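# Open the oven door fully with two robot arms

## Task

Lower the oven's glass door until it is fully open, keep the oven upright on its feet, and finish with neither arm in contact with the oven.

## Robot and tools

Robot: two arms, left_arm and right_arm, each with a two-finger gripper and a wrist camera (cam_left_wrist, cam_right_wrist). Two fixed cameras, cam_head_left and cam_head_right, sit on a bar behind the arms. Calibrated bases in the scene frame: left_arm at (+0.032, +0.333, +0.015) m, right_arm at (-0.005, -0.240, +0.044) m, both almost unrotated.

Frames. Scene frame: origin at table-top height midway between the nominal bases, +z up, +x forward over the table, +y toward left_arm. Reported end_effector_position (m) and end_effector_quat_wxyz are in the scene frame. Commanded offsets, by contrast, are along the axes of each arm's own Hand target. The gripper's fingers point along its +z, and they open and close along its y. The reported position is the spot between the pads, just behind the tips.

execute_actions(actions, cameras). actions is a list of actions, and each action is up to 15 rows, each row one 1/30 s control step. If an action has fewer rows, its final row repeats to fill 15 steps. Every row is one flat list of 14 numbers in [-1, 1] covering both arms: left dx, dy, dz, rx, ry, rz, opening, then right dx, dy, dz, rx, ry, rz, opening. The six motion numbers are an offset from that arm's Hand target as it stood when the action began, not from the previous row. 1.0 equals 0.6 m of travel or 180 degrees of turn. rx, ry, rz together form one rotation vector. Sending the same offset again in a new action moves the hand further. Opening is absolute: +1 is fully open (about 87 mm), 0 is about 43 mm, -1 is closed. Sending 0 in the opening slot closes the gripper halfway, so to leave a gripper alone, repeat its present opening. Sending zeros for an arm's six pose numbers re-asks for its current Hand target. cameras takes a list of names, ["all"], or []. An empty actions list returns images and the full state. Any unknown camera name makes the call invalid.

move(target, speed, blend, opening_speed, blocking, cameras). target is either one 14-number row laid out as above, or a list of up to 15 such rows as waypoints. Every waypoint is an offset from the same starting Hand targets, not from the waypoint before it. Paths are straight, and all arms finish together. A move lasts at least 0.5 s and is cut off at 10 s. speed is the top path speed in m/s (0.002 to 2.9, default 0.25; turning is capped at twice that in rad/s). It can be one value or one per waypoint. blend, in metres, rounds the corners at waypoints; 0 stops at each one. opening_speed (0.2 or more) is in scale units per second. blocking=false returns after about 0.5 s while the move keeps running. Paths do not steer around obstacles or the other arm. Faster moves lag more and hit harder. Avoid paths near an arm's own base. The result adds a move: line giving the ending (done, off_target, moving, held, fault) and any limits (paced = pose clipped, held = steps withheld).

wait(seconds 0 to 10) lets the scene run with the last commands held. stop brakes a running move. zoom_image(camera, region [x0,y0,x1,y1] in pixels, at most 504x504) enlarges part of that camera's latest image. finished_scene(scene) ends the scene and cannot be undone. After the call that ends scene 1, make no more calls in that reply.

Results. Hand target is the last commanded pose after clipping, and the next offsets count from it. The gripper often settles short of it. If it stays short, send the missing distance as an offset. grip_measured uses the opening scale. Joint torques are in joint order and include the arm's own weight. Joint velocities reading "within noise" means the arm is at rest. Step readings list positions during actions. Each control step, orientation commands are clipped to within 40 degrees of the current orientation. Friction and gravity can leave the hand low, short or tilted, especially at long reach, so check position and orientation after every move.

Images: cam_head_left and cam_head_right are 504x504, and the wrist cameras are 896x504. Calibration parameters are provided and are approximate.

Joint ranges (rad): waist -2.618 to 3.054, shoulder 0 to 3.142, elbow 0 to 3.142 (straight at 2.901), wrist pitch and yaw ±1.571, wrist roll ±2.094.

Avoid: knocking the oven over or off the table, slamming the door, fast impacts, hard pushes on fixed things, the arms pressing or colliding with each other, and loading a wrist-camera cable (cable contact counts as touching). An arm blocked by something keeps pushing until it is commanded back past its gripper. Pushing, stretching or carrying loads heats the motors. MOTOR HOT appears at 75 °C, a fault folds the arm at 90 °C, and it collapses at 100 °C. At the end, pull both grippers clear of the oven.

Each tool is called after "Call:" as a command line: name --argument value for each argument, lists and objects as JSON in quotes; but a table of rows of numbers goes row by row, as --pt "numbers of a row", without its own name.

## Session

Call:
execute_actions --actions '[]'

Scene clock: 0.00 s.
left_arm: end_effector_position=(+0.3987, +0.3381, +0.0582) grip_measured=+1.000 end_effector_quat_wxyz=(+0.548, -0.048, +0.834, +0.038) | right_arm: end_effector_position=(+0.3798, -0.2574, +0.0845) grip_measured=+0.974 end_effector_quat_wxyz=(+0.552, +0.034, +0.832, +0.052)
Joint positions: left_arm=[-0.04 1.485 0.355 0.717 -0.172 -0.064 1] | right_arm=[-0.127 1.578 0.409 0.767 -0.17 0.063 0.987]
Joint velocities: within noise
Joint torques (N m): no reading
Motor temperatures (°C): left_arm=[24 30 32 24 24 25 25] | right_arm=[24 26 33 29 24 25 24]
Heat: left arm: 32 °C; right arm: 33 °C.
Hand target: left_arm +0.4043, +0.3378, +0.0678; +0.562, -0.049, +0.825, +0.036 | right_arm +0.3862, -0.2582, +0.0958; +0.567, +0.031, +0.821, +0.051
Tool commands: left_gripper/opening=+1.0 right_gripper/opening=+1.0
camera_calibration:
cam_left_wrist: T_world_to_cam=[[0.10542, -0.994372, 0.0105024, 0.291089], [-0.957605, -0.104358, -0.268517, 0.452015], [0.268102, 0.0182498, -0.963218, 0.080334], [0, 0, 0, 1]] pos_world=[0.380628, 0.335156, 0.195696]
cam_right_wrist: T_world_to_cam=[[-0.0149071, -0.994326, -0.105327, -0.245922], [-0.949924, 0.046966, -0.308931, 0.419711], [0.312125, 0.0954476, -0.945234, 0.129501], [0, 0, 0, 1]] pos_world=[0.354607, -0.276599, 0.226168]

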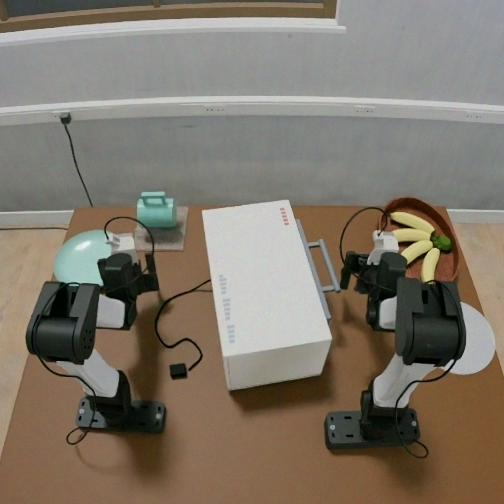

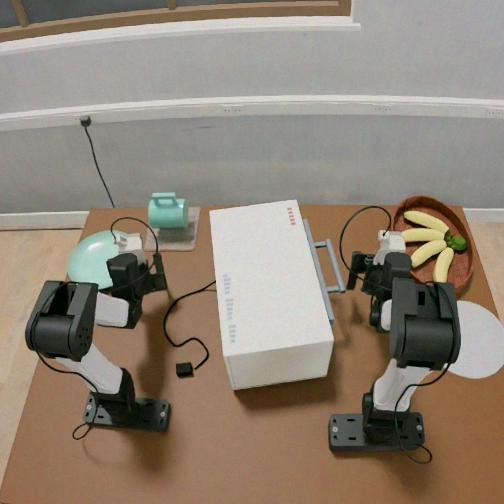

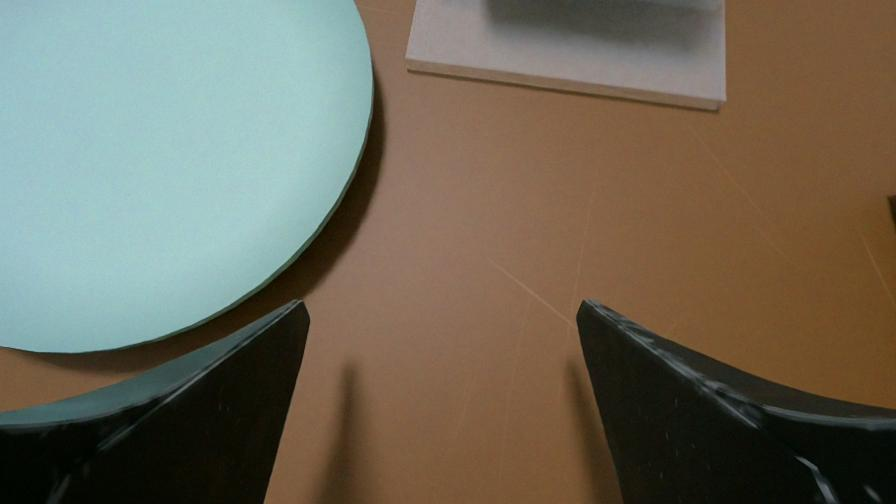

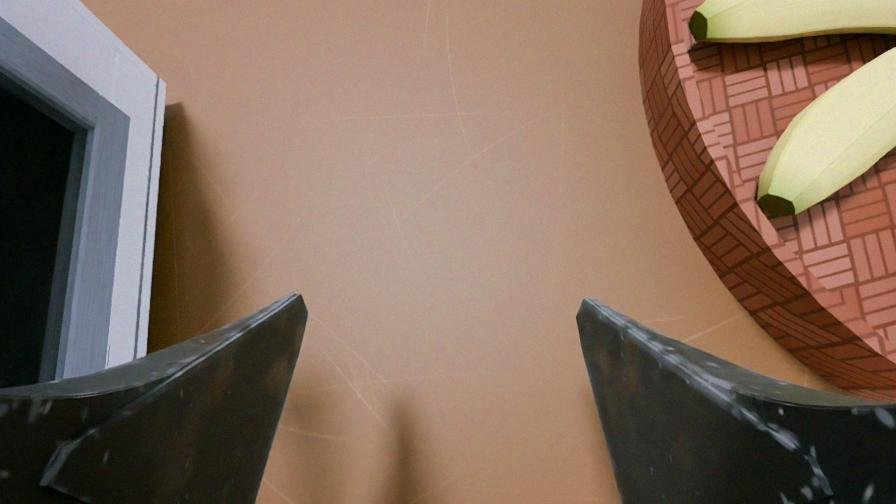

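Call:
zoom_image --camera "cam_head_left" --region '[280, 190, 380, 340]'

Call:
zoom_image --camera "cam_head_right" --region '[280, 190, 380, 340]'

Scaled by 3.360.

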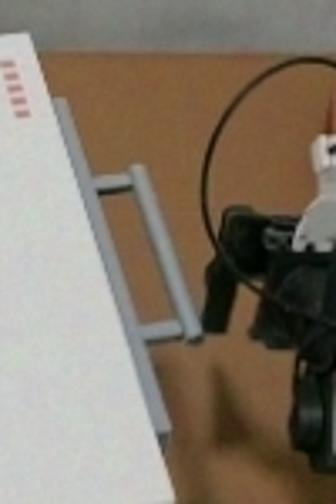

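Scaled by 3.360.

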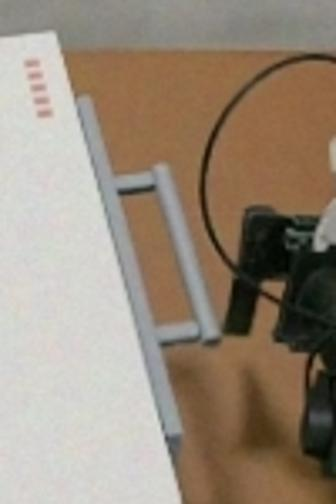

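Call:
move --target '[0,0,0,0,0,0,1,-0.1204,0.1106,-0.2,-0.1631,0.2316,0.1195,-0.2]' --cameras '["cam_right_wrist"]'

Scene clock: 33.73 s.
left_arm: end_effector_position=(+0.3987, +0.3381, +0.0582) grip_measured=+1.000 end_effector_quat_wxyz=(+0.548, -0.048, +0.834, +0.038) | right_arm: end_effector_position=(+0.2919, -0.2046, +0.2042) grip_measured=-0.200 end_effector_quat_wxyz=(+0.202, +0.026, +0.912, +0.355)
Joint positions: left_arm=[-0.04 1.485 0.355 0.717 -0.172 -0.064 1] | right_arm=[-0.305 1.53 1.236 -1.018 -0.811 -0.139 0.4]
Joint torques (N m): left_arm=[-0.43 -5.68 5.19 2.4 -0.11 0.03] | right_arm=[-0.61 -4.38 9.03 0.82 -0.51 -0.09]
Motor temperatures (°C): left_arm=[24 31 34 32 24 25 25] | right_arm=[24 29 36 36 24 25 24]
Heat: left arm: 34 °C; right arm: 36 °C.
Hand target: left_arm +0.4043, +0.3378, +0.0678; +0.562, -0.049, +0.825, +0.036 | right_arm +0.2992, -0.2061, +0.2129; +0.214, +0.018, +0.908, +0.361
Off the commanded pose: left_arm 0.011 m, 2 deg | right_arm 0.011 m, 2 deg.
move: off_target (left_arm, right_arm)
camera_calibration:
cam_right_wrist: T_world_to_cam=[[0.0971151, -0.762291, -0.639907, -0.0581441], [-0.895372, -0.347668, 0.278274, 0.154112], [-0.434601, 0.54593, -0.716297, 0.5284], [0, 0, 0, 1]] pos_world=[0.373277, -0.279213, 0.298399]
Images, in order (width x height): cam_right_wrist 896x504.

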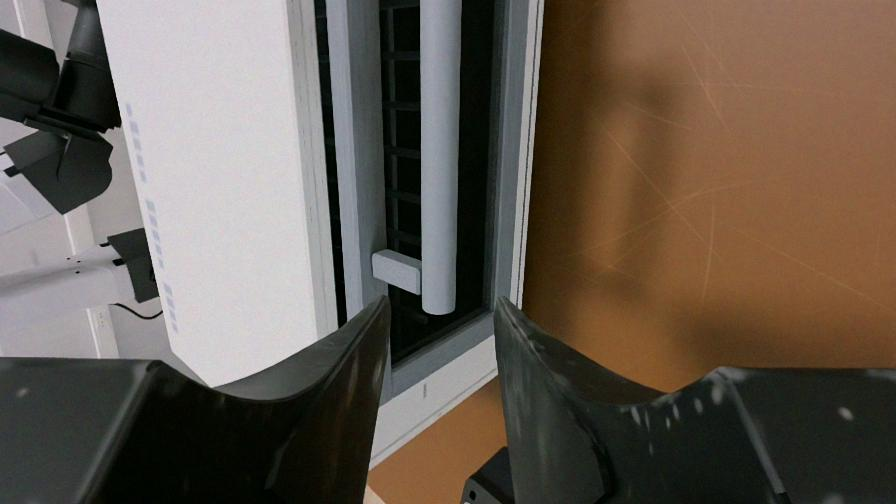

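Call:
move --pt "0 0 0 0 0 0 1 0 0 0.1033 0 0 0 -0.2" --pt "0 0 0 0 0 0 1 0 0 0.1033 0 0 0 -0.7" --pt "0 0 0 0 0 0 1 -0.006 -0.0585 0.0932 -0.0481 0 0.0278 -0.7" --pt "0 0 0 0 0 0 1 -0.0042 -0.1173 0.0963 -0.0962 0 0.0556 -0.7" --cameras '["cam_right_wrist"]' --speed 0.12 --blend '[0,0,0.01,0]' --opening_speed 0.8

Scene clock: 57.90 s.
left_arm: end_effector_position=(+0.3987, +0.3381, +0.0582) grip_measured=+1.000 end_effector_quat_wxyz=(+0.548, -0.048, +0.834, +0.038) | right_arm: end_effector_position=(+0.3281, -0.2168, +0.1371) grip_measured=-0.634 end_effector_quat_wxyz=(+0.177, +0.080, +0.829, +0.525)
Joint positions: left_arm=[-0.04 1.485 0.355 0.717 -0.172 -0.064 1] | right_arm=[-0.422 1.927 1.205 -0.856 -1.174 -0.237 0.183]
Joint torques (N m): left_arm=[-0.5 -5.7 5.2 2.42 -0.09 0.02] | right_arm=[0.13 -5.81 7.16 0.47 -0.12 -0.29]
Heat: left arm: 35 °C; right arm: 39 °C.
Hand target: left_arm +0.4043, +0.3378, +0.0678; +0.562, -0.049, +0.825, +0.036 | right_arm +0.3331, -0.2211, +0.1297; +0.182, +0.065, +0.838, +0.510
Off the commanded pose: left_arm 0.011 m, 2 deg | right_arm 0.010 m, 3 deg.
move: off_target (left_arm, right_arm)
camera_calibration:
cam_right_wrist: T_world_to_cam=[[0.0543559, -0.458897, -0.886825, -0.000263333], [-0.892673, -0.420287, 0.162767, 0.200194], [-0.447415, 0.782798, -0.43249, 0.51943], [0, 0, 0, 1]] pos_world=[0.411123, -0.322591, 0.19183]
Images, in order (width x height): cam_right_wrist 896x504.

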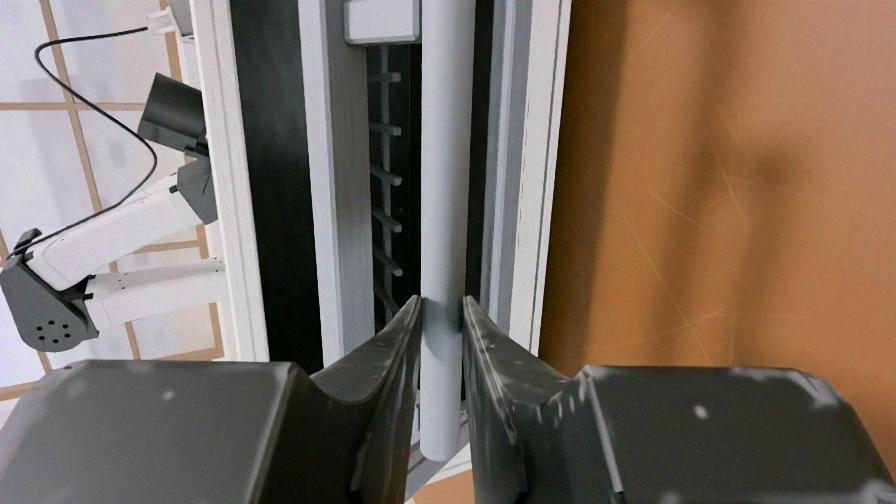

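Call:
move --pt "0 0 0 0 0 0 1 -0.001 -0.0492 -0.002 -0.024 -0.0333 0.0139 -0.7" --pt "0 0 0 0 0 0 1 0.0057 -0.1115 0.0097 -0.048 -0.0667 0.0278 -0.7" --cameras '["cam_right_wrist","cam_head_left"]' --speed 0.12 --blend '[0.01,0]'

Scene clock: 67.87 s.
left_arm: end_effector_position=(+0.3987, +0.3381, +0.0582) grip_measured=+1.000 end_effector_quat_wxyz=(+0.548, -0.048, +0.834, +0.038) | right_arm: end_effector_position=(+0.3332, -0.2491, +0.0671) grip_measured=-0.645 end_effector_quat_wxyz=(+0.238, +0.153, +0.774, +0.567)
Joint positions: left_arm=[-0.04 1.485 0.355 0.717 -0.172 -0.064 1] | right_arm=[-0.55 2.101 0.987 -0.302 -1.321 -0.043 0.178]
Joint torques (N m): left_arm=[-0.32 -5.7 5.11 2.4 -0.1 0.02] | right_arm=[0.94 -7.53 3.78 1.12 -0.63 0.08]
Motor temperatures (°C): left_arm=[24 32 35 34 24 25 25] | right_arm=[24 30 40 31 25 25 25]
Heat: left arm: 35 °C; right arm: 40 °C.
Hand target: left_arm +0.4043, +0.3378, +0.0678; +0.562, -0.049, +0.825, +0.036 | right_arm +0.3372, -0.2468, +0.0677; +0.250, +0.140, +0.770, +0.570
Off the commanded pose: left_arm 0.011 m, 2 deg | right_arm 0.005 m, 2 deg.
move: off_target (left_arm)
camera_calibration:
cam_right_wrist: T_world_to_cam=[[0.0295296, -0.334469, -0.941944, -0.0344184], [-0.960497, -0.270375, 0.0658947, 0.269023], [-0.276718, 0.902789, -0.329241, 0.482779], [0, 0, 0, 1]] pos_world=[0.393006, -0.374623, 0.108803]
Images, in order (width x height): cam_head_left 504x504, cam_right_wrist 896x504.

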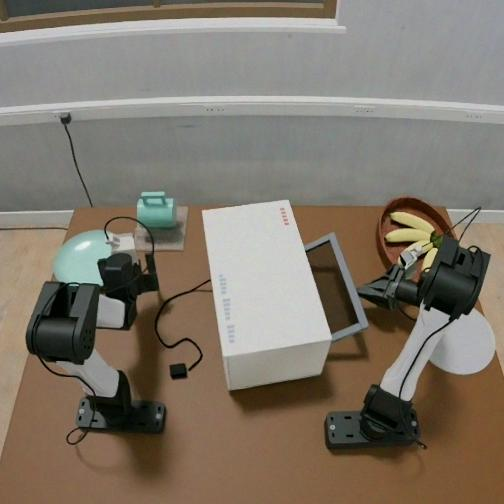

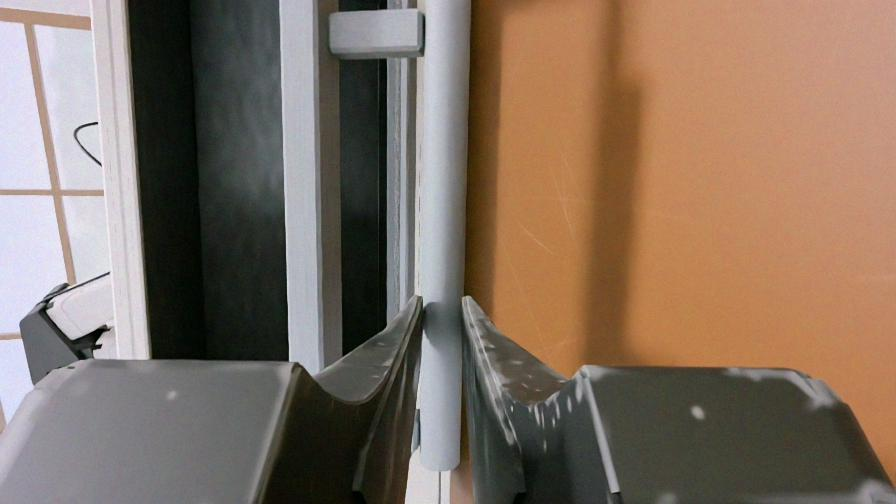

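Call:
move --pt "0 0 0 0 0 0 1 0.003 -0.0232 0.003 0 0 0 -0.7" --pt "0 0 0 0 0 0 1 0.003 -0.0232 0.003 0 0 0 -0.35" --pt "0 0 0 0 0 0 1 0.003 -0.0232 -0.13 0 0 0 -0.35" --cameras '["cam_right_wrist","cam_head_left"]' --speed 0.08 --opening_speed 0.5

Scene clock: 79.70 s.
left_arm: end_effector_position=(+0.3987, +0.3381, +0.0582) grip_measured=+1.000 end_effector_quat_wxyz=(+0.548, -0.048, +0.834, +0.038) | right_arm: end_effector_position=(+0.2922, -0.3111, +0.0736) grip_measured=-0.350 end_effector_quat_wxyz=(+0.252, +0.146, +0.768, +0.570)
Joint positions: left_arm=[-0.04 1.485 0.355 0.717 -0.172 -0.064 1] | right_arm=[-0.78 2.294 1.288 -1.228 -1.284 -0.912 0.325]
Joint torques (N m): left_arm=[-0.42 -5.7 5.07 2.42 -0.11 0.03] | right_arm=[0.09 -7.17 5.64 -0.52 -0.28 -0.16]
Heat: left arm: 35 °C; right arm: 39 °C.
Hand target: left_arm +0.4043, +0.3378, +0.0678; +0.562, -0.049, +0.825, +0.036 | right_arm +0.2942, -0.3132, +0.0717; +0.250, +0.141, +0.770, +0.570
Off the commanded pose: left_arm 0.011 m, 2 deg | right_arm 0.003 m, 1 deg.
move: off_target (left_arm); target 2's new opening was sent with right_arm's hand 0.005 m and 3 deg from that target
camera_calibration:
cam_right_wrist: T_world_to_cam=[[0.0597733, -0.331182, -0.941672, -0.0556815], [-0.963606, -0.265383, 0.0321684, 0.217325], [-0.260557, 0.905478, -0.334992, 0.526178], [0, 0, 0, 1]] pos_world=[0.349844, -0.437208, 0.11684]
Images, in order (width x height): cam_head_left 504x504, cam_right_wrist 896x504.

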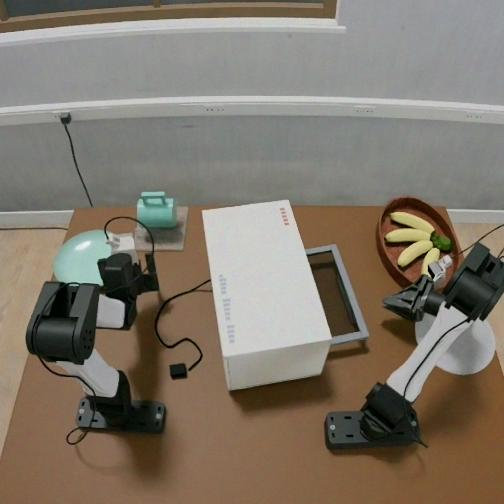

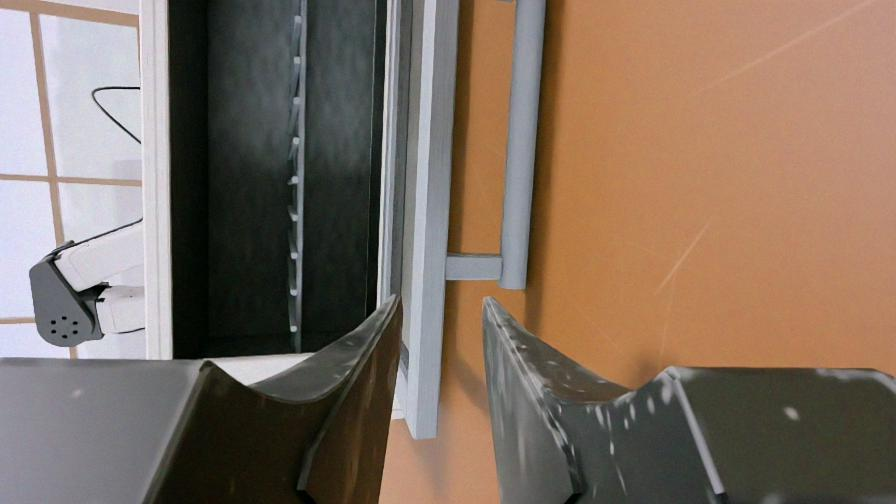

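Call:
move --pt "0 0 0 0 0 0 1 -0.0185 0.1345 0.0072 0.1446 0.0035 -0.1299 -1" --pt "0 0 0 0 0 0 1 0.0237 0.1217 0.1183 0.1446 0.0035 -0.1299 -1" --pt "0 0 0 0 0 0 1 0.0522 0.0017 0.1468 0.1446 0.0035 -0.1299 -1" --cameras '["cam_right_wrist"]' --speed '[0.25,0.25,0.1]' --blend '[0.03,0.01,0]'

Scene clock: 99.57 s.
left_arm: end_effector_position=(+0.3987, +0.3381, +0.0582) grip_measured=+1.000 end_effector_quat_wxyz=(+0.548, -0.048, +0.834, +0.038) | right_arm: end_effector_position=(+0.3165, -0.2209, +0.0611) grip_measured=-1.000 end_effector_quat_wxyz=(+0.321, +0.029, +0.882, +0.344)
Joint positions: left_arm=[-0.04 1.485 0.355 0.717 -0.172 -0.064 1] | right_arm=[-0.362 1.68 0.675 -0.02 -0.862 -0.044 0]
Joint torques (N m): left_arm=[-0.44 -5.67 5.19 2.39 -0.11 0.03] | right_arm=[0.27 -3.75 3.73 1.5 0.28 -0.08]
Heat: left arm: 36 °C; right arm: 39 °C.
Hand target: left_arm +0.4043, +0.3378, +0.0678; +0.562, -0.049, +0.825, +0.036 | right_arm +0.3160, -0.2261, +0.0458; +0.318, +0.032, +0.891, +0.322
Off the commanded pose: left_arm 0.011 m, 2 deg | right_arm 0.016 m, 3 deg.
move: off_target (left_arm, right_arm)
camera_calibration:
cam_right_wrist: T_world_to_cam=[[0.166064, -0.777107, -0.607064, -0.191659], [-0.963933, -0.257762, 0.0662769, 0.264809], [-0.207982, 0.574163, -0.791884, 0.384696], [0, 0, 0, 1]] pos_world=[0.367096, -0.30156, 0.170735]
Images, in order (width x height): cam_right_wrist 896x504.

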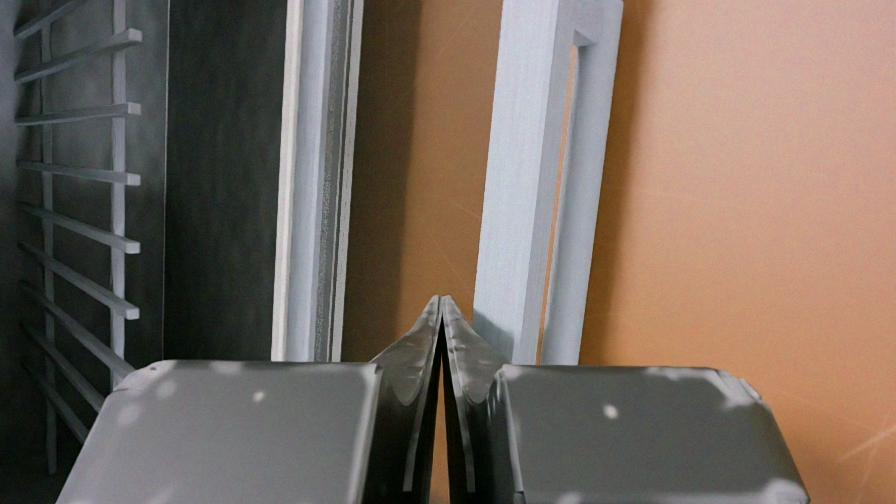

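Call:
move --target '[0,0,0,0,0,0,1,-0.091,0.099,-0.098,0,0,0,-1]' --cameras '["cam_right_wrist"]'

Scene clock: 105.63 s.
left_arm: end_effector_position=(+0.3987, +0.3381, +0.0582) grip_measured=+1.000 end_effector_quat_wxyz=(+0.548, -0.048, +0.834, +0.038) | right_arm: end_effector_position=(+0.3083, -0.2221, +0.1351) grip_measured=-1.000 end_effector_quat_wxyz=(+0.300, +0.045, +0.893, +0.333)
Joint positions: left_arm=[-0.04 1.485 0.355 0.717 -0.172 -0.064 1] | right_arm=[-0.358 1.476 0.854 -0.446 -0.82 -0.039 0]
Joint torques (N m): left_arm=[-0.43 -5.61 5.11 2.4 -0.12 0.01] | right_arm=[0.2 -5.9 8.46 1.2 -0.15 -0.08]
Heat: left arm: 36 °C; right arm: 39 °C.
Hand target: left_arm +0.4043, +0.3378, +0.0678; +0.562, -0.049, +0.825, +0.036 | right_arm +0.3162, -0.2258, +0.1456; +0.318, +0.032, +0.891, +0.322
Off the commanded pose: left_arm 0.011 m, 2 deg | right_arm 0.014 m, 3 deg.
move: off_target (left_arm, right_arm)
camera_calibration:
cam_right_wrist: T_world_to_cam=[[0.11554, -0.790041, -0.602068, -0.134258], [-0.963905, -0.23555, 0.124113, 0.2488], [-0.239871, 0.565996, -0.78874, 0.449781], [0, 0, 0, 1]] pos_world=[0.363222, -0.302038, 0.243048]
Images, in order (width x height): cam_right_wrist 896x504.

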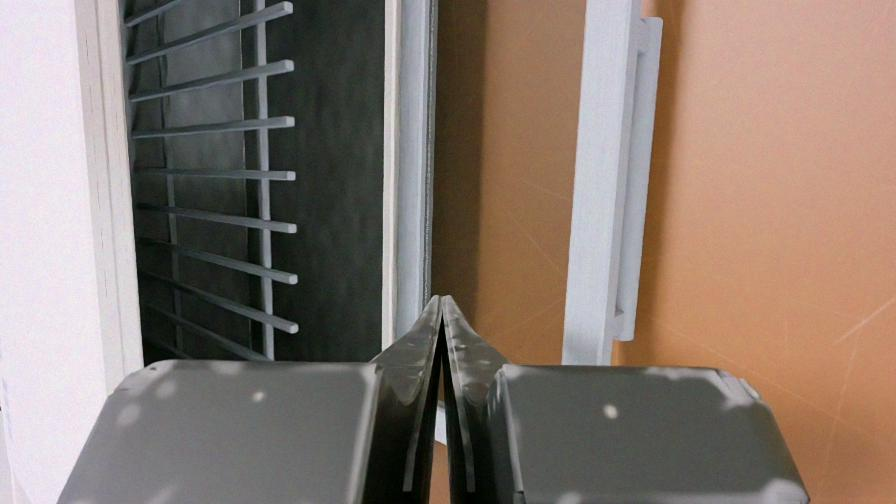

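Call:
finished_scene --scene 3

The scene is finished: the task was done.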